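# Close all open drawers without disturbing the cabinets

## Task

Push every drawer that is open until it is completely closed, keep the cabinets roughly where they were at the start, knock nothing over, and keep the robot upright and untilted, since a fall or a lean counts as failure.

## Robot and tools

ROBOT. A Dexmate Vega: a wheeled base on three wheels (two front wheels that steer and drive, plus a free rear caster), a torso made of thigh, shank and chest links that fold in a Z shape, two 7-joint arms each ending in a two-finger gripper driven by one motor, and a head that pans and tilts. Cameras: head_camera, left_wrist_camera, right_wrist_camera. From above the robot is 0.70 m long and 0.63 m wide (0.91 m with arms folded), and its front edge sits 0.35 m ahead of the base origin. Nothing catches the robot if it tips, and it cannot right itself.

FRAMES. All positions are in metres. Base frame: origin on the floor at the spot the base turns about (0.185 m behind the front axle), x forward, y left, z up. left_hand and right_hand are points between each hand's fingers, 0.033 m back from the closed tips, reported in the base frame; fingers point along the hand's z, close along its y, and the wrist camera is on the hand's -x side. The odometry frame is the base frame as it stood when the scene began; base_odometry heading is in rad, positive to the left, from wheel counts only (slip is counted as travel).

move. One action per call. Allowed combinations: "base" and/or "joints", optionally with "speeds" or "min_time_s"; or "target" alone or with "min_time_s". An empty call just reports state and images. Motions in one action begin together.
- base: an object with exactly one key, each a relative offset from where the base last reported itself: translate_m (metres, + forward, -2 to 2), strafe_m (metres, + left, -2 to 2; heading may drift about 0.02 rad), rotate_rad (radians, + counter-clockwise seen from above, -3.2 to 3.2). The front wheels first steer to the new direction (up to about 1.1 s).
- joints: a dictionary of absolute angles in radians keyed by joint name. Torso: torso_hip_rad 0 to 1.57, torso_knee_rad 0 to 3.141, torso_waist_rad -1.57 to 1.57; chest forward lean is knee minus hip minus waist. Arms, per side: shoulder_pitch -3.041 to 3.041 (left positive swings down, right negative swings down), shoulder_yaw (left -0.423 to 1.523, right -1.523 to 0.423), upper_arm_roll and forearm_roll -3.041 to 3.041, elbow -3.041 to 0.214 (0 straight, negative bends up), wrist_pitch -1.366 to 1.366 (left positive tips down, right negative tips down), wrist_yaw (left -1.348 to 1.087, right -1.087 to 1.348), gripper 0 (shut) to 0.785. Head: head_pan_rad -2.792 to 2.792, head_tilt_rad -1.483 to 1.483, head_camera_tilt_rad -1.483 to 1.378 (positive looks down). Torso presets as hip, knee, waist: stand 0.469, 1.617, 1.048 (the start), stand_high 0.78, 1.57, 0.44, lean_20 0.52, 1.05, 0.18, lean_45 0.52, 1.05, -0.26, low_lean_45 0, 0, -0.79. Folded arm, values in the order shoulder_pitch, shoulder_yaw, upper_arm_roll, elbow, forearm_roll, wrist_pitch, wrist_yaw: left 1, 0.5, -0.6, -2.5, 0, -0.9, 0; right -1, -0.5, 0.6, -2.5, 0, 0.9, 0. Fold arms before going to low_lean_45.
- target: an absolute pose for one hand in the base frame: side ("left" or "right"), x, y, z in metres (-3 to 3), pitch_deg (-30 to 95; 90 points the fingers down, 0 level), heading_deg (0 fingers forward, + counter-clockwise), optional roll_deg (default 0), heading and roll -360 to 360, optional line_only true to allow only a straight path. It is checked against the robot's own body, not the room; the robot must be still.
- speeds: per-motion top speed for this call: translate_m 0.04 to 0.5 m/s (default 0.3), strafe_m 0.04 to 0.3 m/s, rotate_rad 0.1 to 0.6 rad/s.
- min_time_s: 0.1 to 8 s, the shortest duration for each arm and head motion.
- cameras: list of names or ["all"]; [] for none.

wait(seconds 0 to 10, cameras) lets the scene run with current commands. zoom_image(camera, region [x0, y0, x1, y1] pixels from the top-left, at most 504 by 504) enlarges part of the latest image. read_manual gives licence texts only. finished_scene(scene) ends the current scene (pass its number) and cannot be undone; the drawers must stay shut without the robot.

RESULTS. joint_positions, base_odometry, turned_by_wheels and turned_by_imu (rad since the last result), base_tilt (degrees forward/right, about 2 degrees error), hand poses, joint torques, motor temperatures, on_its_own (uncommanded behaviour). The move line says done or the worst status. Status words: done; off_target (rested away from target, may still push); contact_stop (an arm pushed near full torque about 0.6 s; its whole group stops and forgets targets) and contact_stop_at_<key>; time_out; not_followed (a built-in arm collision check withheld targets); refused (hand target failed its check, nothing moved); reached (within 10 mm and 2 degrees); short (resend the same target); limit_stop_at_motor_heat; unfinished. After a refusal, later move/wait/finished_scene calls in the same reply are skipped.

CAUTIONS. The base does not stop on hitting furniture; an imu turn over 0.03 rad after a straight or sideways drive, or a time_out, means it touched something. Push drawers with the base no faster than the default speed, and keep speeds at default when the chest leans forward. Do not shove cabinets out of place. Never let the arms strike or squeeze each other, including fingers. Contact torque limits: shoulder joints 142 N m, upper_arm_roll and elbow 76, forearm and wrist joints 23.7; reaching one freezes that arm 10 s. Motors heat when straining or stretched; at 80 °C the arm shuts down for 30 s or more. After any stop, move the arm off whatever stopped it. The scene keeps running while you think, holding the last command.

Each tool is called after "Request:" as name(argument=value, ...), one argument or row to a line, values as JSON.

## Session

Request:
move(
  joints={"head_pan_rad": 0.0, "head_tilt_rad": -0.1, "head_camera_tilt_rad": 0.3},
  cameras=["head_camera"],
)

Request:
move(
  joints={"head_pan_rad": 1.6},
  cameras=["head_camera"],
)

Request:
move(
  joints={"head_pan_rad": 2.75},
  cameras=["head_camera"],
)

Request:
move(
  joints={"head_pan_rad": -1.7},
  cameras=["head_camera"],
)

Scene clock: 0.83 s.
Joint torques (N m): left_arm=[3.07 -1.87 1.22 -5.87 -0.45 -2.2 0.33] | right_arm=[-2.98 1.39 -0.72 -4.16 -0.07 1.36 0.11]
Motor temperatures (°C): left_arm=[27 30 29 30 34 38 35] | right_arm=[29 28 29 30 34 34 35]
move: done
base_odometry: x=+0.000 y=+0.000 heading=+0.000
turned_by_wheels: +0.000
turned_by_imu: +0.000
base_tilt: forward=+0.7 right=-0.1
base_status: not commanded
joint_positions: torso_hip_rad=+0.469 torso_knee_rad=+1.617 torso_waist_rad=+1.048 left_shoulder_pitch_rad=+2.199 left_shoulder_yaw_rad=+0.001 left_upper_arm_roll_rad=-0.010 left_elbow_rad=-1.084 left_forearm_roll_rad=+0.015 left_wrist_pitch_rad=-0.506 left_wrist_yaw_rad=-0.016 left_gripper_rad=+0.005 right_shoulder_pitch_rad=-2.184 right_shoulder_yaw_rad=+0.007 right_upper_arm_roll_rad=+0.010 right_elbow_rad=-1.115 right_forearm_roll_rad=+0.008 right_wrist_pitch_rad=+0.481 right_wrist_yaw_rad=-0.008 right_gripper_rad=+0.005 head_pan_rad=+0.000 head_tilt_rad=-0.100 head_camera_tilt_rad=+0.300
joint_status: all done
chest: x=-0.0111 y=+0.0000 z=+1.4155 quat_wxyz=(+0.999, +0.000, +0.050, +0.000) (m; base frame)
left_hand: x=+0.1693 y=+0.2286 z=+0.6219 quat_wxyz=(+0.417, +0.009, +0.909, -0.003) pitch_deg=+40.7 heading_deg=-1.0 roll_deg=+0.2 back=up (m; base frame)
right_hand: x=+0.1910 y=-0.2367 z=+0.6284 quat_wxyz=(+0.427, +0.011, +0.904, -0.007) pitch_deg=+39.4 heading_deg=-1.6 roll_deg=-0.2 back=up (m; base frame)
pictures: head_camera
Images, in order (width x height): head_camera 896x560.

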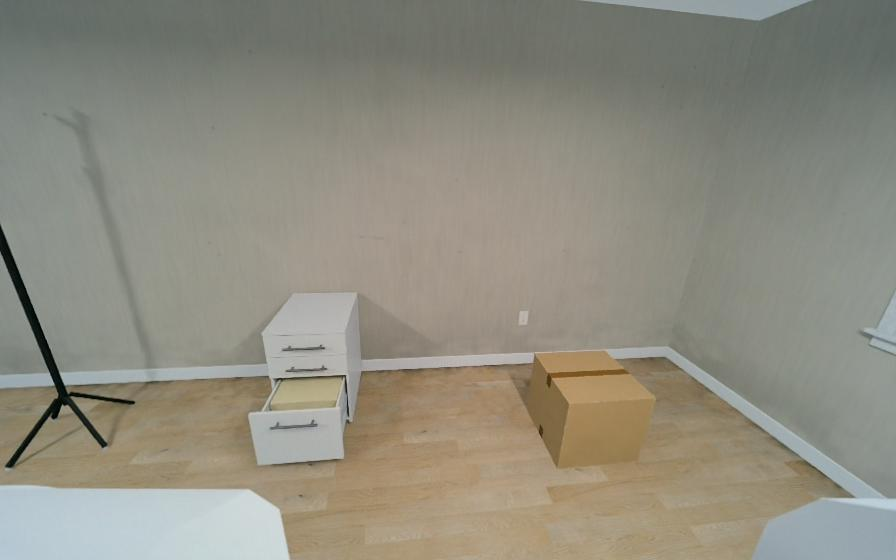

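Scene clock: 2.57 s.
Joint torques (N m): left_arm=[7.37 -0.33 1.8 -5.98 -0.24 -1.52 0.15] | right_arm=[-2.62 0.07 -0.46 -4.34 -0.08 1.79 -0.08]
move: done
base_odometry: x=+0.000 y=+0.000 heading=+0.000
turned_by_wheels: +0.000
turned_by_imu: +0.000
base_tilt: forward=+0.6 right=-0.1
base_status: not commanded
joint_positions: torso_hip_rad=+0.469 torso_knee_rad=+1.617 torso_waist_rad=+1.048 left_shoulder_pitch_rad=+2.199 left_shoulder_yaw_rad=+0.001 left_upper_arm_roll_rad=-0.010 left_elbow_rad=-1.084 left_forearm_roll_rad=+0.015 left_wrist_pitch_rad=-0.506 left_wrist_yaw_rad=-0.016 left_gripper_rad=+0.005 right_shoulder_pitch_rad=-2.184 right_shoulder_yaw_rad=+0.007 right_upper_arm_roll_rad=+0.010 right_elbow_rad=-1.115 right_forearm_roll_rad=+0.008 right_wrist_pitch_rad=+0.481 right_wrist_yaw_rad=-0.008 right_gripper_rad=+0.005 head_pan_rad=+1.600 head_tilt_rad=-0.100 head_camera_tilt_rad=+0.300
joint_status: all done
chest: x=-0.0111 y=+0.0000 z=+1.4155 quat_wxyz=(+0.999, +0.000, +0.050, +0.000) (m; base frame)
left_hand: x=+0.1693 y=+0.2286 z=+0.6219 quat_wxyz=(+0.417, +0.009, +0.909, -0.003) pitch_deg=+40.7 heading_deg=-1.0 roll_deg=+0.2 back=up (m; base frame)
right_hand: x=+0.1910 y=-0.2367 z=+0.6284 quat_wxyz=(+0.427, +0.011, +0.904, -0.007) pitch_deg=+39.4 heading_deg=-1.6 roll_deg=-0.2 back=up (m; base frame)
pictures: head_camera
Images, in order (width x height): head_camera 896x560.

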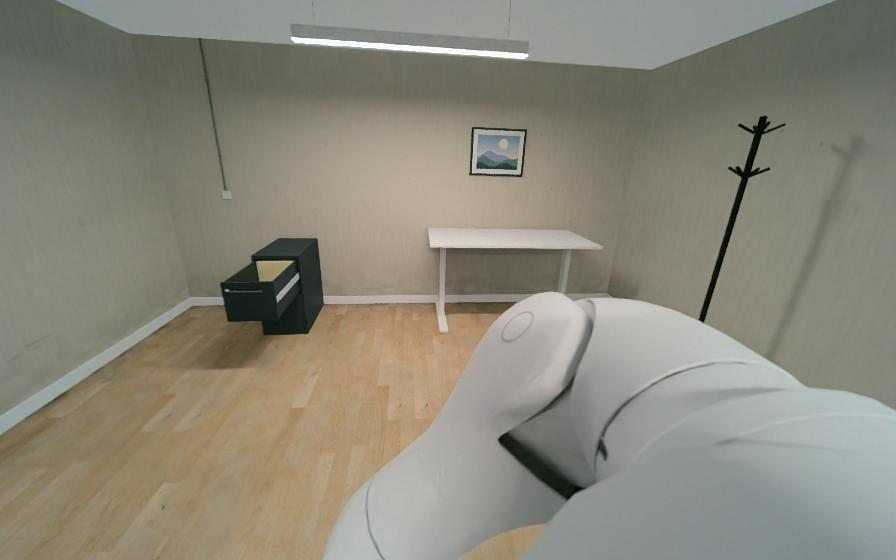

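Scene clock: 4.00 s.
Joint torques (N m): left_arm=[6.19 -1.13 0.79 -4.08 0.22 -1.62 0.02] | right_arm=[-3.71 0.09 -0.53 -3.76 0.03 2.22 0.07]
move: done
base_odometry: x=+0.000 y=+0.000 heading=+0.000
turned_by_wheels: +0.000
turned_by_imu: +0.000
base_tilt: forward=+0.7 right=-0.1
base_status: not commanded
joint_positions: torso_hip_rad=+0.469 torso_knee_rad=+1.617 torso_waist_rad=+1.048 left_shoulder_pitch_rad=+2.199 left_shoulder_yaw_rad=+0.001 left_upper_arm_roll_rad=-0.010 left_elbow_rad=-1.084 left_forearm_roll_rad=+0.015 left_wrist_pitch_rad=-0.506 left_wrist_yaw_rad=-0.016 left_gripper_rad=+0.005 right_shoulder_pitch_rad=-2.184 right_shoulder_yaw_rad=+0.007 right_upper_arm_roll_rad=+0.010 right_elbow_rad=-1.115 right_forearm_roll_rad=+0.008 right_wrist_pitch_rad=+0.481 right_wrist_yaw_rad=-0.008 right_gripper_rad=+0.005 head_pan_rad=+2.750 head_tilt_rad=-0.100 head_camera_tilt_rad=+0.300
joint_status: all done
chest: x=-0.0111 y=+0.0000 z=+1.4155 quat_wxyz=(+0.999, +0.000, +0.050, +0.000) (m; base frame)
left_hand: x=+0.1693 y=+0.2286 z=+0.6219 quat_wxyz=(+0.417, +0.009, +0.909, -0.003) pitch_deg=+40.7 heading_deg=-1.0 roll_deg=+0.2 back=up (m; base frame)
right_hand: x=+0.1910 y=-0.2367 z=+0.6284 quat_wxyz=(+0.427, +0.011, +0.904, -0.007) pitch_deg=+39.4 heading_deg=-1.6 roll_deg=-0.2 back=up (m; base frame)
pictures: head_camera
Images, in order (width x height): head_camera 896x560.

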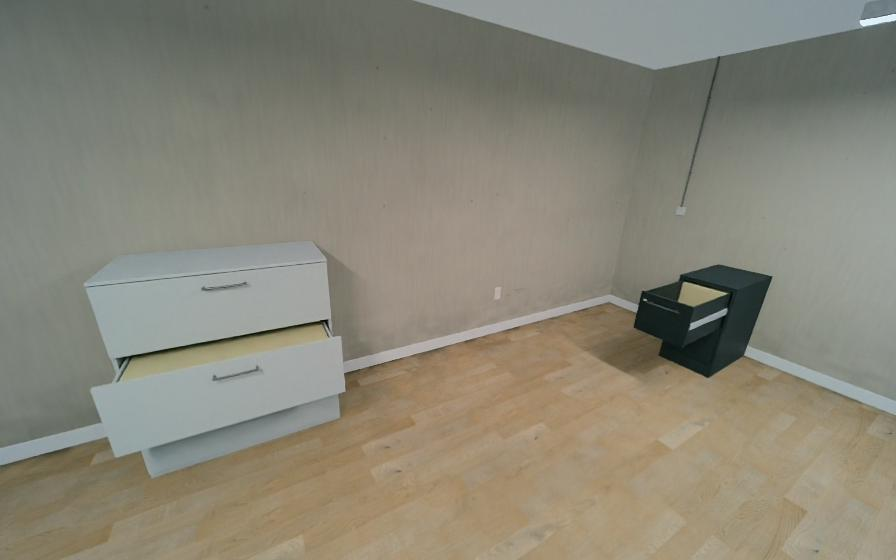

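Scene clock: 7.63 s.
Joint torques (N m): left_arm=[5.79 -2.42 -0.83 -5.2 -0.24 -1.94 0.61] | right_arm=[-3.05 0.17 -0.46 -4.63 0.01 1.82 0.14]
move: done
base_odometry: x=+0.000 y=+0.000 heading=+0.000
turned_by_wheels: +0.000
turned_by_imu: +0.001
base_tilt: forward=+0.6 right=+0.0
base_status: not commanded
joint_positions: torso_hip_rad=+0.469 torso_knee_rad=+1.617 torso_waist_rad=+1.048 left_shoulder_pitch_rad=+2.199 left_shoulder_yaw_rad=+0.001 left_upper_arm_roll_rad=-0.010 left_elbow_rad=-1.084 left_forearm_roll_rad=+0.015 left_wrist_pitch_rad=-0.506 left_wrist_yaw_rad=-0.016 left_gripper_rad=+0.005 right_shoulder_pitch_rad=-2.184 right_shoulder_yaw_rad=+0.007 right_upper_arm_roll_rad=+0.010 right_elbow_rad=-1.115 right_forearm_roll_rad=+0.008 right_wrist_pitch_rad=+0.481 right_wrist_yaw_rad=-0.008 right_gripper_rad=+0.005 head_pan_rad=-1.700 head_tilt_rad=-0.100 head_camera_tilt_rad=+0.300
joint_status: all done
chest: x=-0.0111 y=+0.0000 z=+1.4155 quat_wxyz=(+0.999, +0.000, +0.050, +0.000) (m; base frame)
left_hand: x=+0.1693 y=+0.2286 z=+0.6219 quat_wxyz=(+0.417, +0.009, +0.909, -0.003) pitch_deg=+40.7 heading_deg=-1.0 roll_deg=+0.2 back=up (m; base frame)
right_hand: x=+0.1910 y=-0.2367 z=+0.6284 quat_wxyz=(+0.427, +0.011, +0.904, -0.007) pitch_deg=+39.4 heading_deg=-1.6 roll_deg=-0.2 back=up (m; base frame)
pictures: head_camera
Images, in order (width x height): head_camera 896x560.

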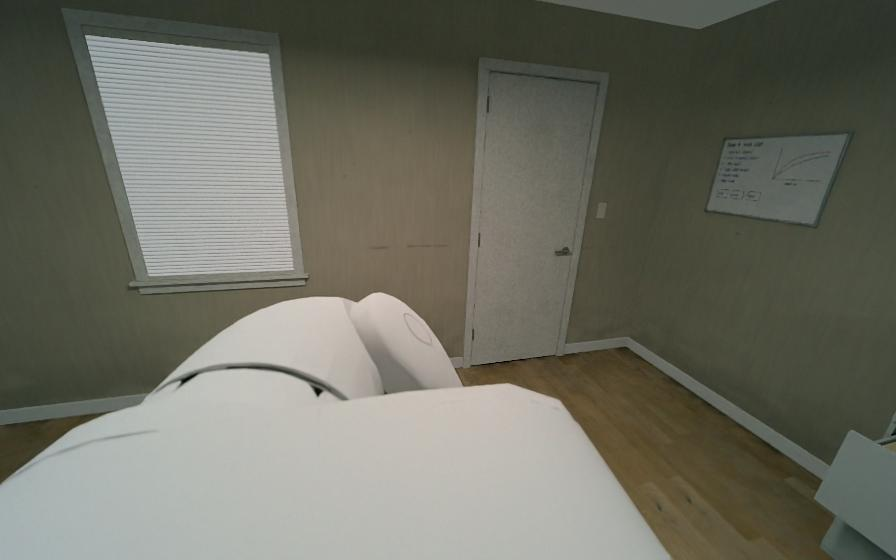

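Request:
move(
  base={"strafe_m": 0.34},
  joints={"torso_hip_rad": 0.0, "torso_knee_rad": 0.0, "torso_waist_rad": -0.79, "left_shoulder_pitch_rad": 0.569, "left_shoulder_yaw_rad": 0.0, "left_upper_arm_roll_rad": 0.0, "left_elbow_rad": -1.113, "left_forearm_roll_rad": 0.0, "left_wrist_pitch_rad": 0.451, "left_wrist_yaw_rad": 0.0, "right_shoulder_pitch_rad": -1.0, "right_shoulder_yaw_rad": -0.5, "right_upper_arm_roll_rad": 0.6, "right_elbow_rad": -2.5, "right_forearm_roll_rad": 0.0, "right_wrist_pitch_rad": 0.9, "right_wrist_yaw_rad": 0.0, "head_pan_rad": 0.0, "head_tilt_rad": -0.79, "head_camera_tilt_rad": 0.3},
)

Request:
move(
  base={"rotate_rad": 0.153},
  cameras=["head_camera", "left_wrist_camera"],
)

Scene clock: 109.03 s.
Joint torques (N m): left_arm=[-16.97 -3.4 2.79 -11.39 0.22 -0.88 0.55] | right_arm=[11.84 -8.63 7.56 -6.62 1.07 -1.09 -0.76]
move: done
base_odometry: x=-0.002 y=+0.339 heading=+0.005
turned_by_wheels: +0.005
turned_by_imu: +0.003
base_tilt: forward=+0.6 right=-0.1
base_status: done
joint_positions: torso_hip_rad=+0.000 torso_knee_rad=+0.000 torso_waist_rad=-0.790 left_shoulder_pitch_rad=+0.570 left_shoulder_yaw_rad=+0.000 left_upper_arm_roll_rad=+0.000 left_elbow_rad=-1.113 left_forearm_roll_rad=+0.000 left_wrist_pitch_rad=+0.451 left_wrist_yaw_rad=+0.000 left_gripper_rad=+0.005 right_shoulder_pitch_rad=-1.001 right_shoulder_yaw_rad=-0.500 right_upper_arm_roll_rad=+0.600 right_elbow_rad=-2.500 right_forearm_roll_rad=+0.000 right_wrist_pitch_rad=+0.900 right_wrist_yaw_rad=+0.000 right_gripper_rad=+0.005 head_pan_rad=+0.000 head_tilt_rad=-0.790 head_camera_tilt_rad=+0.300
joint_status: all done
chest: x=+0.0286 y=+0.0000 z=+0.8380 quat_wxyz=(+0.923, +0.000, +0.385, +0.000) (m; base frame)
left_hand: x=+0.6996 y=+0.2294 z=+0.1910 quat_wxyz=(+0.423, +0.000, +0.906, +0.000) pitch_deg=+40.0 heading_deg=+0.0 roll_deg=+0.0 back=up (m; base frame)
right_hand: x=+0.2119 y=-0.1713 z=+1.0541 quat_wxyz=(+0.924, -0.297, -0.091, -0.222) pitch_deg=-53.8 heading_deg=+93.4 roll_deg=+59.5 back=down (m; base frame)
pictures: none

Scene clock: 110.73 s.
Joint torques (N m): left_arm=[-17.31 -1.31 4.07 -12.68 0.41 -0.61 0.01] | right_arm=[10.53 -8.44 7.43 -5.69 1.01 -0.07 -0.85]
move: done
base_odometry: x=-0.002 y=+0.339 heading=+0.158
turned_by_wheels: +0.153
turned_by_imu: +0.150
base_tilt: forward=+0.7 right=-0.1
base_status: done
joint_positions: torso_hip_rad=+0.000 torso_knee_rad=+0.000 torso_waist_rad=-0.790 left_shoulder_pitch_rad=+0.569 left_shoulder_yaw_rad=+0.000 left_upper_arm_roll_rad=+0.000 left_elbow_rad=-1.113 left_forearm_roll_rad=+0.000 left_wrist_pitch_rad=+0.451 left_wrist_yaw_rad=+0.000 left_gripper_rad=+0.005 right_shoulder_pitch_rad=-1.000 right_shoulder_yaw_rad=-0.500 right_upper_arm_roll_rad=+0.600 right_elbow_rad=-2.500 right_forearm_roll_rad=+0.000 right_wrist_pitch_rad=+0.900 right_wrist_yaw_rad=+0.000 right_gripper_rad=+0.005 head_pan_rad=+0.000 head_tilt_rad=-0.790 head_camera_tilt_rad=+0.300
joint_status: not commanded
chest: x=+0.0286 y=+0.0000 z=+0.8380 quat_wxyz=(+0.923, +0.000, +0.385, +0.000) (m; base frame)
left_hand: x=+0.7000 y=+0.2294 z=+0.1914 quat_wxyz=(+0.423, +0.000, +0.906, +0.000) pitch_deg=+40.0 heading_deg=+0.0 roll_deg=+0.0 back=up (m; base frame)
right_hand: x=+0.2117 y=-0.1713 z=+1.0541 quat_wxyz=(+0.924, -0.297, -0.091, -0.222) pitch_deg=-53.8 heading_deg=+93.5 roll_deg=+59.5 back=down (m; base frame)
pictures: head_camera, left_wrist_camera
Images, in order (width x height): head_camera 896x560, left_wrist_camera 672x420.

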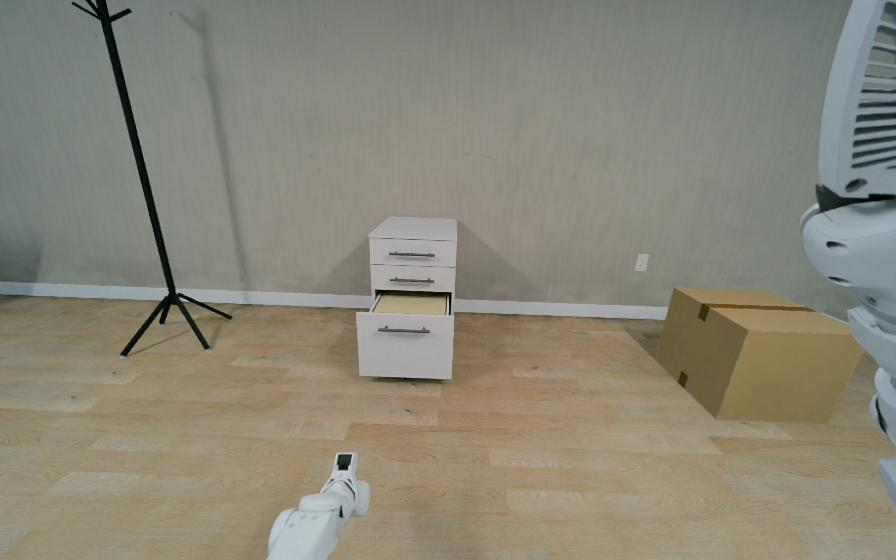

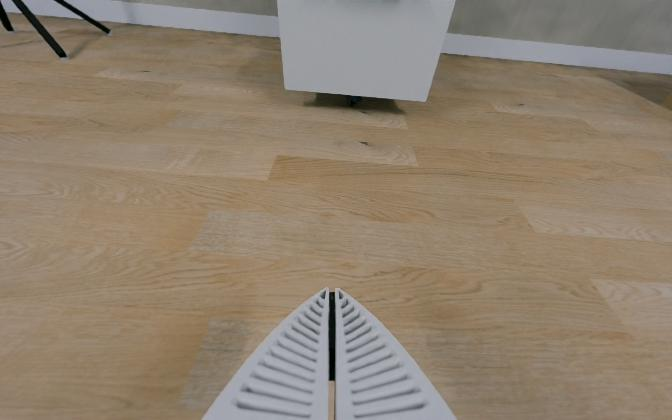

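Request:
move(
  base={"translate_m": 0.57},
)

Request:
move(
  base={"translate_m": 0.2},
  speeds={"translate_m": 0.1},
  cameras=["head_camera", "left_wrist_camera"],
)

Scene clock: 122.40 s.
Joint torques (N m): left_arm=[-13.22 -1.88 3.13 -13.12 -0.18 -1.33 0.27] | right_arm=[10.78 -8.07 7.3 -5.76 1.14 -0.29 -0.83]
move: done
base_odometry: x=+0.561 y=+0.430 heading=+0.157
turned_by_wheels: +0.000
turned_by_imu: +0.000
base_tilt: forward=+0.7 right=-0.1
base_status: done
joint_positions: torso_hip_rad=+0.000 torso_knee_rad=+0.000 torso_waist_rad=-0.790 left_shoulder_pitch_rad=+0.569 left_shoulder_yaw_rad=+0.000 left_upper_arm_roll_rad=+0.000 left_elbow_rad=-1.113 left_forearm_roll_rad=+0.000 left_wrist_pitch_rad=+0.451 left_wrist_yaw_rad=+0.000 left_gripper_rad=+0.005 right_shoulder_pitch_rad=-1.000 right_shoulder_yaw_rad=-0.500 right_upper_arm_roll_rad=+0.600 right_elbow_rad=-2.500 right_forearm_roll_rad=+0.000 right_wrist_pitch_rad=+0.900 right_wrist_yaw_rad=+0.000 right_gripper_rad=+0.005 head_pan_rad=+0.000 head_tilt_rad=-0.790 head_camera_tilt_rad=+0.300
joint_status: not commanded
chest: x=+0.0286 y=+0.0000 z=+0.8380 quat_wxyz=(+0.923, +0.000, +0.385, +0.000) (m; base frame)
left_hand: x=+0.7000 y=+0.2294 z=+0.1914 quat_wxyz=(+0.423, +0.000, +0.906, +0.000) pitch_deg=+40.0 heading_deg=+0.0 roll_deg=+0.0 back=up (m; base frame)
right_hand: x=+0.2117 y=-0.1712 z=+1.0541 quat_wxyz=(+0.924, -0.297, -0.091, -0.222) pitch_deg=-53.8 heading_deg=+93.5 roll_deg=+59.5 back=down (m; base frame)
pictures: none

Scene clock: 125.13 s.
Joint torques (N m): left_arm=[-16.13 -0.53 2.91 -13.2 -0.23 -1.55 0.19] | right_arm=[10.19 -7.66 7.3 -5.73 1.2 -0.45 -0.89]
move: done
base_odometry: x=+0.758 y=+0.462 heading=+0.157
turned_by_wheels: +0.000
turned_by_imu: +0.000
base_tilt: forward=+0.7 right=+0.0
base_status: done
joint_positions: torso_hip_rad=+0.000 torso_knee_rad=+0.000 torso_waist_rad=-0.790 left_shoulder_pitch_rad=+0.569 left_shoulder_yaw_rad=+0.000 left_upper_arm_roll_rad=+0.000 left_elbow_rad=-1.113 left_forearm_roll_rad=+0.000 left_wrist_pitch_rad=+0.451 left_wrist_yaw_rad=+0.000 left_gripper_rad=+0.005 right_shoulder_pitch_rad=-1.000 right_shoulder_yaw_rad=-0.500 right_upper_arm_roll_rad=+0.600 right_elbow_rad=-2.500 right_forearm_roll_rad=+0.000 right_wrist_pitch_rad=+0.900 right_wrist_yaw_rad=+0.000 right_gripper_rad=+0.005 head_pan_rad=+0.000 head_tilt_rad=-0.790 head_camera_tilt_rad=+0.300
joint_status: not commanded
chest: x=+0.0286 y=+0.0000 z=+0.8380 quat_wxyz=(+0.923, +0.000, +0.385, +0.000) (m; base frame)
left_hand: x=+0.7000 y=+0.2293 z=+0.1913 quat_wxyz=(+0.423, +0.000, +0.906, +0.000) pitch_deg=+40.0 heading_deg=+0.0 roll_deg=+0.0 back=up (m; base frame)
right_hand: x=+0.2117 y=-0.1712 z=+1.0541 quat_wxyz=(+0.924, -0.297, -0.091, -0.222) pitch_deg=-53.8 heading_deg=+93.5 roll_deg=+59.5 back=down (m; base frame)
pictures: head_camera, left_wrist_camera
Images, in order (width x height): head_camera 896x560, left_wrist_camera 672x420.

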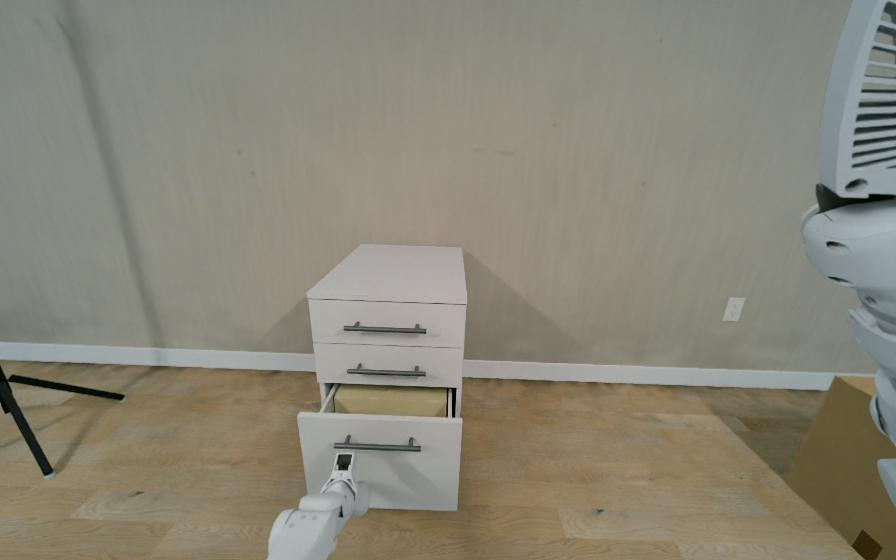

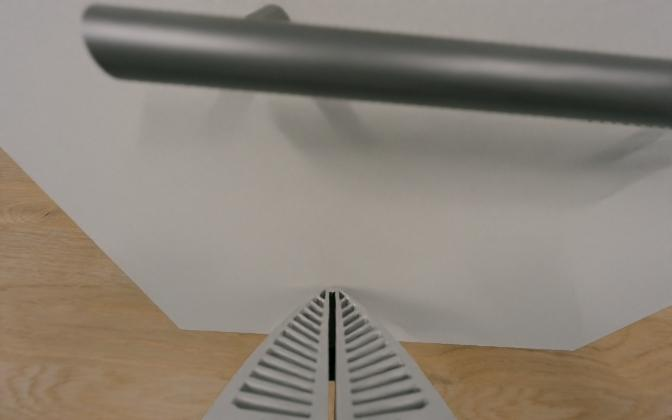

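Request:
move(
  base={"translate_m": 0.105},
  speeds={"translate_m": 0.08},
  cameras=["head_camera", "left_wrist_camera"],
)

Scene clock: 132.33 s.
Joint torques (N m): left_arm=[-16.65 -0.63 2.16 -11.55 0.58 -1.48 0.19] | right_arm=[11.07 -7.43 7.16 -5.91 1.08 -0.48 -0.87]
move: done
base_odometry: x=+0.862 y=+0.479 heading=+0.156
turned_by_wheels: +0.000
turned_by_imu: +0.000
base_tilt: forward=+0.7 right=+0.0
base_status: done
joint_positions: torso_hip_rad=+0.000 torso_knee_rad=+0.000 torso_waist_rad=-0.790 left_shoulder_pitch_rad=+0.569 left_shoulder_yaw_rad=+0.000 left_upper_arm_roll_rad=+0.000 left_elbow_rad=-1.113 left_forearm_roll_rad=+0.000 left_wrist_pitch_rad=+0.451 left_wrist_yaw_rad=+0.000 left_gripper_rad=+0.005 right_shoulder_pitch_rad=-1.000 right_shoulder_yaw_rad=-0.500 right_upper_arm_roll_rad=+0.600 right_elbow_rad=-2.500 right_forearm_roll_rad=+0.000 right_wrist_pitch_rad=+0.900 right_wrist_yaw_rad=+0.000 right_gripper_rad=+0.005 head_pan_rad=+0.000 head_tilt_rad=-0.790 head_camera_tilt_rad=+0.300
joint_status: not commanded
chest: x=+0.0286 y=+0.0000 z=+0.8380 quat_wxyz=(+0.923, +0.000, +0.385, +0.000) (m; base frame)
left_hand: x=+0.7000 y=+0.2293 z=+0.1913 quat_wxyz=(+0.423, +0.000, +0.906, +0.000) pitch_deg=+40.0 heading_deg=+0.0 roll_deg=+0.0 back=up (m; base frame)
right_hand: x=+0.2117 y=-0.1712 z=+1.0541 quat_wxyz=(+0.924, -0.297, -0.091, -0.222) pitch_deg=-53.8 heading_deg=+93.5 roll_deg=+59.5 back=down (m; base frame)
pictures: head_camera, left_wrist_camera
Images, in order (width x height): head_camera 896x560, left_wrist_camera 672x420.

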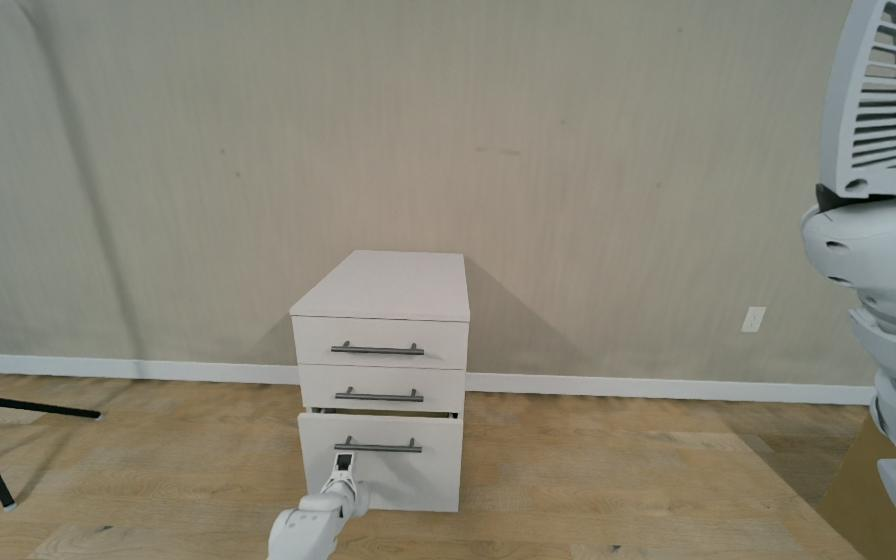

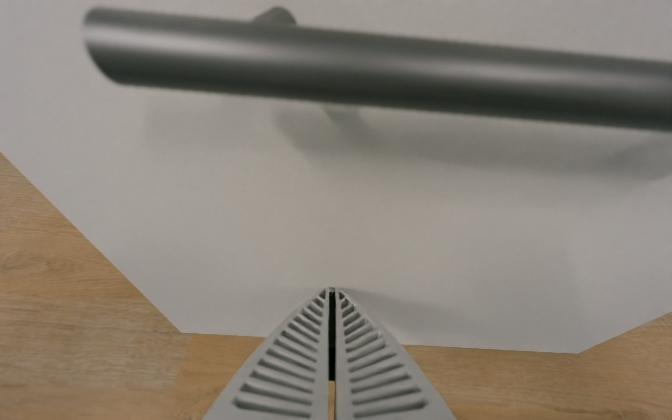

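Request:
move(
  base={"translate_m": 0.03},
  speeds={"translate_m": 0.04},
  cameras=["head_camera", "left_wrist_camera"],
)

Scene clock: 139.33 s.
Joint torques (N m): left_arm=[-16.31 -2.64 4.78 -11.54 0.06 -1.68 -0.05] | right_arm=[10.9 -8.19 7.08 -6.19 1.09 -0.94 -0.84]
move: done
base_odometry: x=+0.892 y=+0.484 heading=+0.156
turned_by_wheels: +0.000
turned_by_imu: +0.000
base_tilt: forward=+0.7 right=+0.0
base_status: done
joint_positions: torso_hip_rad=+0.000 torso_knee_rad=+0.000 torso_waist_rad=-0.790 left_shoulder_pitch_rad=+0.569 left_shoulder_yaw_rad=+0.000 left_upper_arm_roll_rad=+0.000 left_elbow_rad=-1.113 left_forearm_roll_rad=+0.000 left_wrist_pitch_rad=+0.451 left_wrist_yaw_rad=+0.000 left_gripper_rad=+0.005 right_shoulder_pitch_rad=-1.000 right_shoulder_yaw_rad=-0.500 right_upper_arm_roll_rad=+0.600 right_elbow_rad=-2.500 right_forearm_roll_rad=+0.000 right_wrist_pitch_rad=+0.900 right_wrist_yaw_rad=+0.000 right_gripper_rad=+0.005 head_pan_rad=+0.000 head_tilt_rad=-0.790 head_camera_tilt_rad=+0.300
joint_status: not commanded
chest: x=+0.0286 y=+0.0000 z=+0.8380 quat_wxyz=(+0.923, +0.000, +0.385, +0.000) (m; base frame)
left_hand: x=+0.7000 y=+0.2293 z=+0.1914 quat_wxyz=(+0.423, +0.000, +0.906, +0.000) pitch_deg=+40.0 heading_deg=+0.0 roll_deg=+0.0 back=up (m; base frame)
right_hand: x=+0.2117 y=-0.1712 z=+1.0541 quat_wxyz=(+0.924, -0.297, -0.091, -0.222) pitch_deg=-53.8 heading_deg=+93.5 roll_deg=+59.5 back=down (m; base frame)
pictures: head_camera, left_wrist_camera
Images, in order (width x height): head_camera 896x560, left_wrist_camera 672x420.

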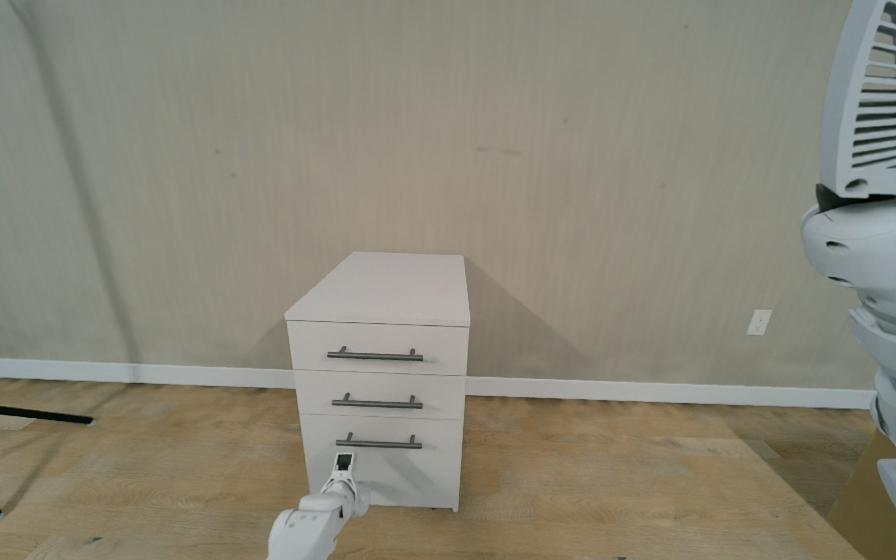

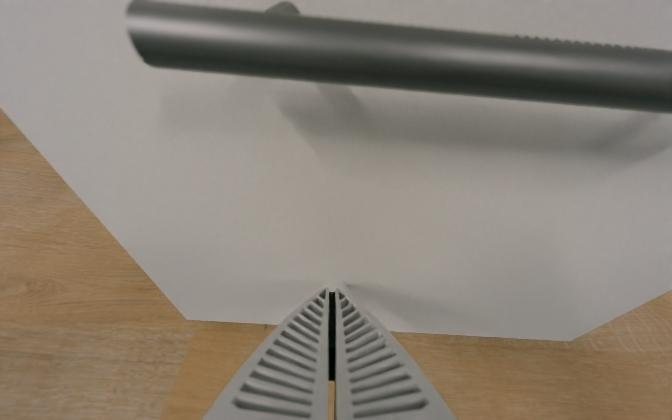

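Request:
move(
  base={"translate_m": 0.025},
  speeds={"translate_m": 0.04},
  cameras=["head_camera", "left_wrist_camera"],
)

Scene clock: 142.97 s.
Joint torques (N m): left_arm=[-20.11 0.13 2.05 -16.28 0.06 -4.02 -0.55] | right_arm=[10.77 -8.95 6.91 -5.61 1.13 -0.9 -0.71]
move: done
base_odometry: x=+0.916 y=+0.488 heading=+0.156
turned_by_wheels: +0.000
turned_by_imu: +0.001
base_tilt: forward=+0.7 right=-0.1
base_status: done
joint_positions: torso_hip_rad=+0.000 torso_knee_rad=+0.000 torso_waist_rad=-0.790 left_shoulder_pitch_rad=+0.569 left_shoulder_yaw_rad=+0.000 left_upper_arm_roll_rad=+0.000 left_elbow_rad=-1.113 left_forearm_roll_rad=+0.000 left_wrist_pitch_rad=+0.452 left_wrist_yaw_rad=+0.000 left_gripper_rad=+0.005 right_shoulder_pitch_rad=-1.000 right_shoulder_yaw_rad=-0.500 right_upper_arm_roll_rad=+0.600 right_elbow_rad=-2.500 right_forearm_roll_rad=+0.000 right_wrist_pitch_rad=+0.900 right_wrist_yaw_rad=+0.000 right_gripper_rad=+0.005 head_pan_rad=+0.000 head_tilt_rad=-0.790 head_camera_tilt_rad=+0.300
joint_status: not commanded
chest: x=+0.0286 y=+0.0000 z=+0.8380 quat_wxyz=(+0.923, +0.000, +0.385, +0.000) (m; base frame)
left_hand: x=+0.6996 y=+0.2294 z=+0.1909 quat_wxyz=(+0.422, +0.000, +0.907, +0.000) pitch_deg=+40.1 heading_deg=+0.0 roll_deg=+0.0 back=up (m; base frame)
right_hand: x=+0.2117 y=-0.1712 z=+1.0541 quat_wxyz=(+0.924, -0.297, -0.091, -0.222) pitch_deg=-53.8 heading_deg=+93.5 roll_deg=+59.5 back=down (m; base frame)
pictures: head_camera, left_wrist_camera
Images, in order (width x height): head_camera 896x560, left_wrist_camera 672x420.

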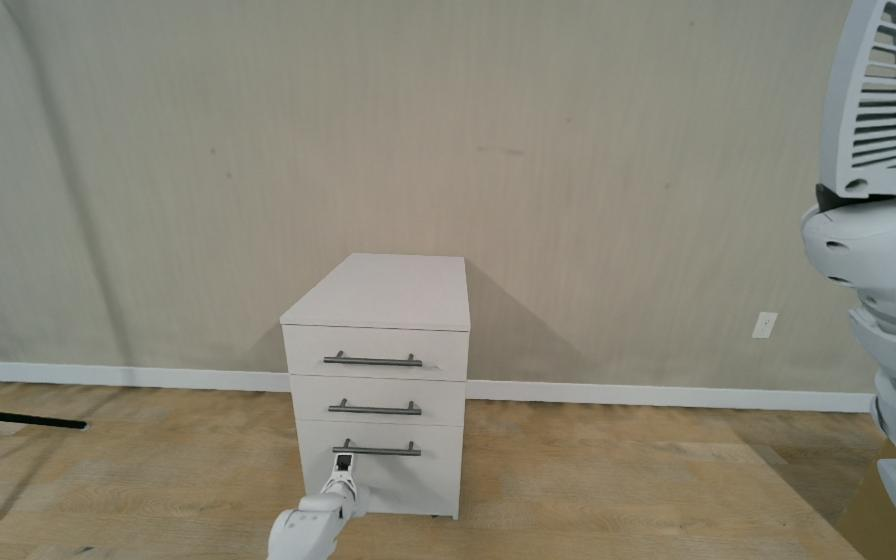

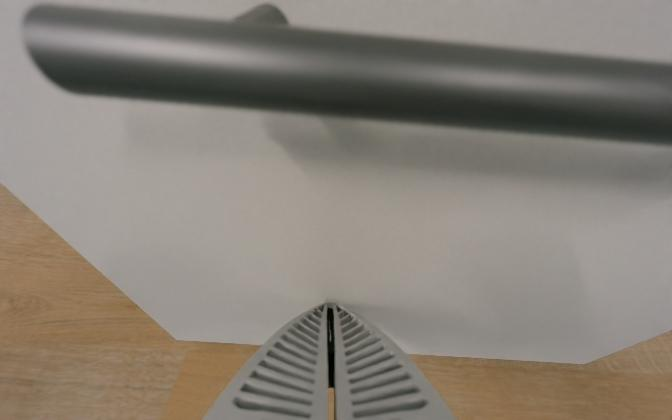

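Request:
move(
  base={"translate_m": -0.2},
  cameras=["head_camera"],
)

Request:
move(
  base={"rotate_rad": -3.018},
  joints={"left_shoulder_pitch_rad": 0.5165, "left_shoulder_yaw_rad": 0.0, "left_upper_arm_roll_rad": 0.0, "left_elbow_rad": -2.067, "left_forearm_roll_rad": 0.0, "left_wrist_pitch_rad": 1.196, "left_wrist_yaw_rad": 0.0},
  cameras=["head_camera"],
)

Scene clock: 161.17 s.
Joint torques (N m): left_arm=[-15.1 -2.52 2.02 -13.37 0.08 -2.04 -0.93] | right_arm=[11.09 -7.29 7.29 -5.88 1.19 -0.29 -0.88]
move: done
base_odometry: x=+0.719 y=+0.456 heading=+0.156
turned_by_wheels: +0.000
turned_by_imu: +0.002
base_tilt: forward=+0.7 right=-0.1
base_status: done
joint_positions: torso_hip_rad=+0.000 torso_knee_rad=+0.000 torso_waist_rad=-0.790 left_shoulder_pitch_rad=+0.569 left_shoulder_yaw_rad=+0.000 left_upper_arm_roll_rad=+0.000 left_elbow_rad=-1.113 left_forearm_roll_rad=+0.000 left_wrist_pitch_rad=+0.451 left_wrist_yaw_rad=+0.000 left_gripper_rad=+0.005 right_shoulder_pitch_rad=-1.000 right_shoulder_yaw_rad=-0.500 right_upper_arm_roll_rad=+0.600 right_elbow_rad=-2.500 right_forearm_roll_rad=+0.000 right_wrist_pitch_rad=+0.900 right_wrist_yaw_rad=+0.000 right_gripper_rad=+0.005 head_pan_rad=+0.000 head_tilt_rad=-0.790 head_camera_tilt_rad=+0.300
joint_status: not commanded
chest: x=+0.0286 y=+0.0000 z=+0.8380 quat_wxyz=(+0.923, +0.000, +0.385, +0.000) (m; base frame)
left_hand: x=+0.7000 y=+0.2294 z=+0.1913 quat_wxyz=(+0.423, +0.000, +0.906, +0.000) pitch_deg=+40.0 heading_deg=+0.0 roll_deg=+0.0 back=up (m; base frame)
right_hand: x=+0.2117 y=-0.1712 z=+1.0541 quat_wxyz=(+0.924, -0.297, -0.091, -0.222) pitch_deg=-53.8 heading_deg=+93.5 roll_deg=+59.5 back=down (m; base frame)
pictures: head_camera
Images, in order (width x height): head_camera 896x560.

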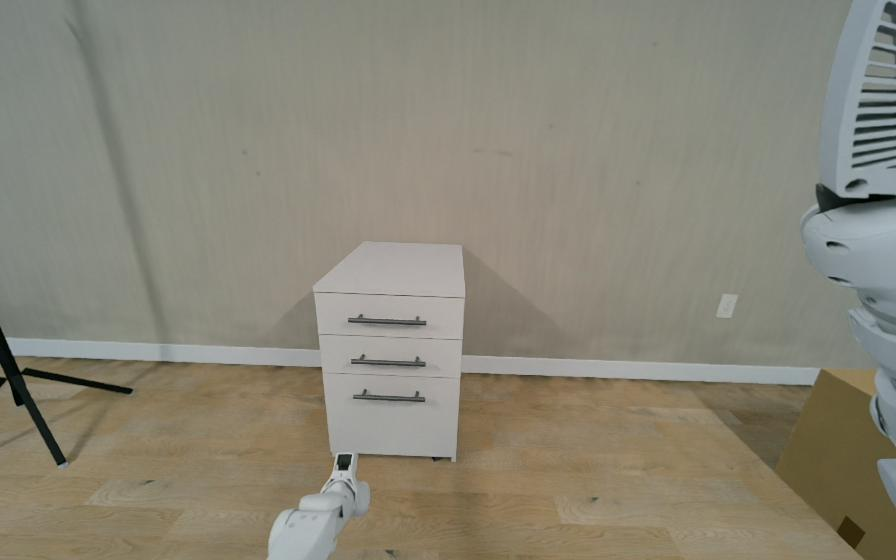

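Scene clock: 167.80 s.
Joint torques (N m): left_arm=[-16.56 -1.76 1.21 -13.07 -0.74 -1.63 -0.15] | right_arm=[10.57 -7.93 6.74 -5.93 1.13 -0.55 -0.82]
move: done
base_odometry: x=+0.721 y=+0.455 heading=-2.867
turned_by_wheels: -3.023
turned_by_imu: -2.962
base_tilt: forward=+0.7 right=+0.0
base_status: done
joint_positions: torso_hip_rad=+0.000 torso_knee_rad=+0.000 torso_waist_rad=-0.790 left_shoulder_pitch_rad=+0.517 left_shoulder_yaw_rad=+0.000 left_upper_arm_roll_rad=+0.000 left_elbow_rad=-2.067 left_forearm_roll_rad=+0.000 left_wrist_pitch_rad=+1.196 left_wrist_yaw_rad=+0.000 left_gripper_rad=+0.005 right_shoulder_pitch_rad=-1.000 right_shoulder_yaw_rad=-0.500 right_upper_arm_roll_rad=+0.600 right_elbow_rad=-2.500 right_forearm_roll_rad=+0.000 right_wrist_pitch_rad=+0.900 right_wrist_yaw_rad=+0.000 right_gripper_rad=+0.005 head_pan_rad=+0.000 head_tilt_rad=-0.790 head_camera_tilt_rad=+0.300
joint_status: all done
chest: x=+0.0286 y=+0.0000 z=+0.8380 quat_wxyz=(+0.923, +0.000, +0.385, +0.000) (m; base frame)
left_hand: x=+0.7400 y=+0.2294 z=+0.5438 quat_wxyz=(+0.537, +0.000, +0.843, +0.000) pitch_deg=+25.0 heading_deg=+0.0 roll_deg=+0.0 back=up (m; base frame)
right_hand: x=+0.2117 y=-0.1712 z=+1.0541 quat_wxyz=(+0.924, -0.297, -0.091, -0.222) pitch_deg=-53.8 heading_deg=+93.5 roll_deg=+59.5 back=down (m; base frame)
pictures: head_camera
Images, in order (width x height): head_camera 896x560.

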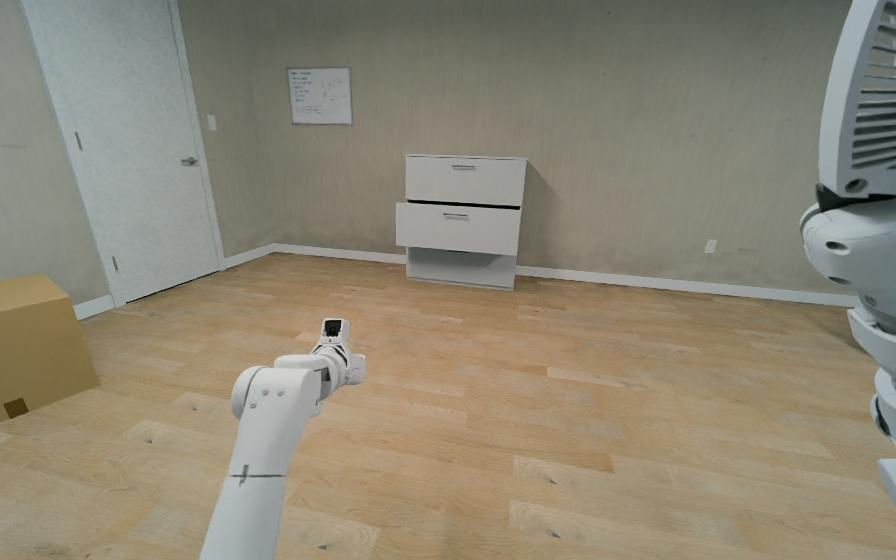

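Request:
move(
  base={"translate_m": 1.375},
  speeds={"translate_m": 0.5},
)

Request:
move(
  base={"rotate_rad": -0.207},
  cameras=["head_camera", "left_wrist_camera"],
)

Scene clock: 182.30 s.
Joint torques (N m): left_arm=[-14.55 -3.08 3.93 -12.78 -0.21 -2.52 -0.38] | right_arm=[11.72 -8.29 6.68 -5.31 1.13 -0.67 -0.96]
move: done
base_odometry: x=-0.602 y=+0.078 heading=-2.867
turned_by_wheels: +0.000
turned_by_imu: +0.000
base_tilt: forward=+0.7 right=-0.1
base_status: done
joint_positions: torso_hip_rad=+0.000 torso_knee_rad=+0.000 torso_waist_rad=-0.790 left_shoulder_pitch_rad=+0.517 left_shoulder_yaw_rad=+0.000 left_upper_arm_roll_rad=+0.000 left_elbow_rad=-2.067 left_forearm_roll_rad=+0.000 left_wrist_pitch_rad=+1.196 left_wrist_yaw_rad=+0.000 left_gripper_rad=+0.005 right_shoulder_pitch_rad=-1.000 right_shoulder_yaw_rad=-0.500 right_upper_arm_roll_rad=+0.600 right_elbow_rad=-2.500 right_forearm_roll_rad=+0.000 right_wrist_pitch_rad=+0.900 right_wrist_yaw_rad=+0.000 right_gripper_rad=+0.005 head_pan_rad=+0.000 head_tilt_rad=-0.790 head_camera_tilt_rad=+0.300
joint_status: not commanded
chest: x=+0.0286 y=+0.0000 z=+0.8380 quat_wxyz=(+0.923, +0.000, +0.385, +0.000) (m; base frame)
left_hand: x=+0.7400 y=+0.2294 z=+0.5439 quat_wxyz=(+0.537, +0.000, +0.843, +0.000) pitch_deg=+25.0 heading_deg=+0.0 roll_deg=+0.0 back=up (m; base frame)
right_hand: x=+0.2117 y=-0.1712 z=+1.0540 quat_wxyz=(+0.924, -0.297, -0.091, -0.222) pitch_deg=-53.8 heading_deg=+93.5 roll_deg=+59.5 back=down (m; base frame)
pictures: none

Scene clock: 184.03 s.
Joint torques (N m): left_arm=[-17.7 -1.28 1.7 -12.32 0.25 -2.55 -0.32] | right_arm=[11.19 -6.59 6.97 -4.97 1.13 -0.85 -0.76]
move: done
base_odometry: x=-0.602 y=+0.077 heading=-3.074
turned_by_wheels: -0.207
turned_by_imu: -0.204
base_tilt: forward=+0.6 right=+0.0
base_status: done
joint_positions: torso_hip_rad=+0.000 torso_knee_rad=+0.000 torso_waist_rad=-0.790 left_shoulder_pitch_rad=+0.517 left_shoulder_yaw_rad=+0.000 left_upper_arm_roll_rad=+0.000 left_elbow_rad=-2.067 left_forearm_roll_rad=+0.000 left_wrist_pitch_rad=+1.196 left_wrist_yaw_rad=+0.000 left_gripper_rad=+0.005 right_shoulder_pitch_rad=-1.000 right_shoulder_yaw_rad=-0.500 right_upper_arm_roll_rad=+0.600 right_elbow_rad=-2.500 right_forearm_roll_rad=+0.000 right_wrist_pitch_rad=+0.900 right_wrist_yaw_rad=+0.000 right_gripper_rad=+0.005 head_pan_rad=+0.000 head_tilt_rad=-0.790 head_camera_tilt_rad=+0.300
joint_status: not commanded
chest: x=+0.0286 y=+0.0000 z=+0.8380 quat_wxyz=(+0.923, +0.000, +0.385, +0.000) (m; base frame)
left_hand: x=+0.7400 y=+0.2294 z=+0.5439 quat_wxyz=(+0.537, +0.000, +0.843, +0.000) pitch_deg=+25.0 heading_deg=+0.0 roll_deg=+0.0 back=up (m; base frame)
right_hand: x=+0.2117 y=-0.1712 z=+1.0540 quat_wxyz=(+0.924, -0.297, -0.091, -0.222) pitch_deg=-53.8 heading_deg=+93.5 roll_deg=+59.5 back=down (m; base frame)
pictures: head_camera, left_wrist_camera
Images, in order (width x height): head_camera 896x560, left_wrist_camera 672x420.

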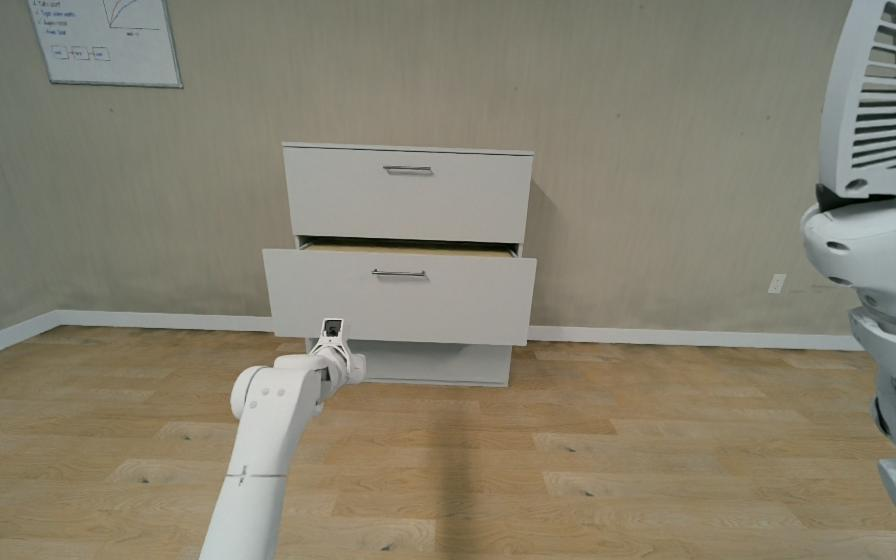

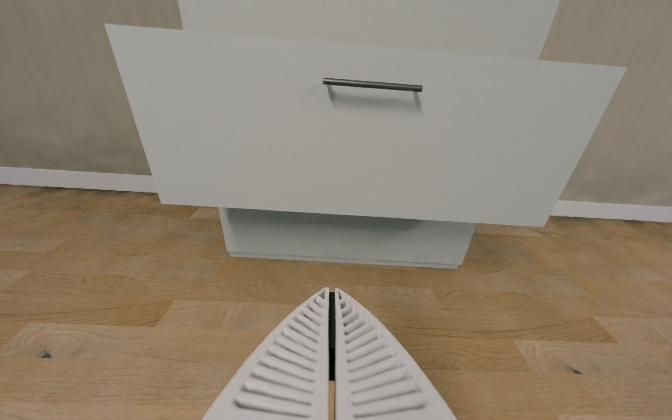

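Request:
move(
  base={"translate_m": 0.36},
)

Request:
move(
  base={"translate_m": 0.17},
  speeds={"translate_m": 0.1},
  cameras=["head_camera", "left_wrist_camera"],
)

Scene clock: 196.70 s.
Joint torques (N m): left_arm=[-18.36 1.03 1.98 -11.89 -0.66 -1.52 -0.22] | right_arm=[10.31 -7.79 7.33 -5.87 1.12 -0.43 -0.74]
move: done
base_odometry: x=-0.961 y=+0.052 heading=-3.075
turned_by_wheels: -0.001
turned_by_imu: +0.000
base_tilt: forward=+0.7 right=+0.0
base_status: done
joint_positions: torso_hip_rad=+0.000 torso_knee_rad=+0.000 torso_waist_rad=-0.790 left_shoulder_pitch_rad=+0.517 left_shoulder_yaw_rad=+0.000 left_upper_arm_roll_rad=+0.000 left_elbow_rad=-2.067 left_forearm_roll_rad=+0.000 left_wrist_pitch_rad=+1.196 left_wrist_yaw_rad=+0.000 left_gripper_rad=+0.005 right_shoulder_pitch_rad=-1.000 right_shoulder_yaw_rad=-0.500 right_upper_arm_roll_rad=+0.600 right_elbow_rad=-2.500 right_forearm_roll_rad=+0.000 right_wrist_pitch_rad=+0.900 right_wrist_yaw_rad=+0.000 right_gripper_rad=+0.005 head_pan_rad=+0.000 head_tilt_rad=-0.790 head_camera_tilt_rad=+0.300
joint_status: not commanded
chest: x=+0.0286 y=+0.0000 z=+0.8380 quat_wxyz=(+0.923, +0.000, +0.385, +0.000) (m; base frame)
left_hand: x=+0.7400 y=+0.2294 z=+0.5439 quat_wxyz=(+0.537, +0.000, +0.843, +0.000) pitch_deg=+25.0 heading_deg=+0.0 roll_deg=+0.0 back=up (m; base frame)
right_hand: x=+0.2117 y=-0.1712 z=+1.0540 quat_wxyz=(+0.924, -0.297, -0.091, -0.222) pitch_deg=-53.8 heading_deg=+93.5 roll_deg=+59.5 back=down (m; base frame)
pictures: none

Scene clock: 199.17 s.
Joint torques (N m): left_arm=[-15.05 -0.66 4.18 -11.24 0.16 -2.04 0.3] | right_arm=[10.41 -7.76 6.91 -5.75 1.11 -0.31 -1]
move: done
base_odometry: x=-1.130 y=+0.040 heading=-3.075
turned_by_wheels: +0.000
turned_by_imu: +0.000
base_tilt: forward=+0.7 right=-0.1
base_status: done
joint_positions: torso_hip_rad=+0.000 torso_knee_rad=+0.000 torso_waist_rad=-0.790 left_shoulder_pitch_rad=+0.517 left_shoulder_yaw_rad=+0.000 left_upper_arm_roll_rad=+0.000 left_elbow_rad=-2.067 left_forearm_roll_rad=+0.000 left_wrist_pitch_rad=+1.196 left_wrist_yaw_rad=+0.000 left_gripper_rad=+0.005 right_shoulder_pitch_rad=-1.000 right_shoulder_yaw_rad=-0.500 right_upper_arm_roll_rad=+0.600 right_elbow_rad=-2.500 right_forearm_roll_rad=+0.000 right_wrist_pitch_rad=+0.900 right_wrist_yaw_rad=+0.000 right_gripper_rad=+0.005 head_pan_rad=+0.000 head_tilt_rad=-0.790 head_camera_tilt_rad=+0.300
joint_status: not commanded
chest: x=+0.0285 y=+0.0000 z=+0.8380 quat_wxyz=(+0.923, +0.000, +0.385, +0.000) (m; base frame)
left_hand: x=+0.7399 y=+0.2293 z=+0.5440 quat_wxyz=(+0.537, +0.000, +0.843, +0.000) pitch_deg=+25.0 heading_deg=+0.0 roll_deg=+0.0 back=up (m; base frame)
right_hand: x=+0.2116 y=-0.1712 z=+1.0541 quat_wxyz=(+0.924, -0.297, -0.091, -0.222) pitch_deg=-53.8 heading_deg=+93.5 roll_deg=+59.5 back=down (m; base frame)
pictures: head_camera, left_wrist_camera
Images, in order (width x height): head_camera 896x560, left_wrist_camera 672x420.

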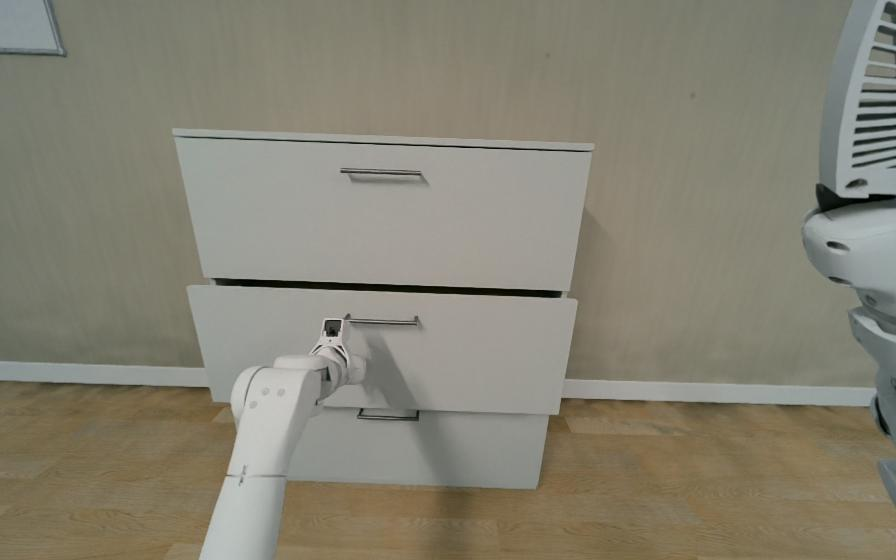

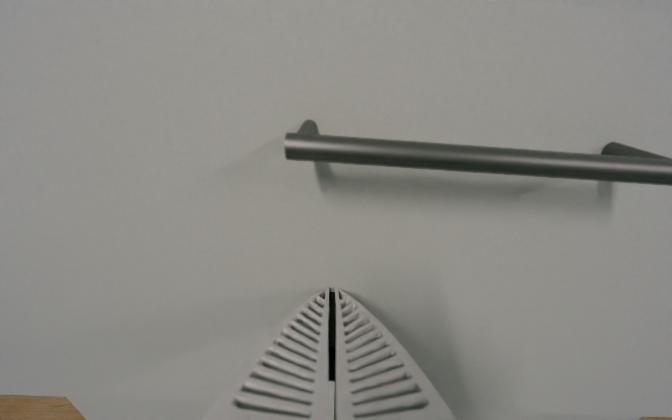

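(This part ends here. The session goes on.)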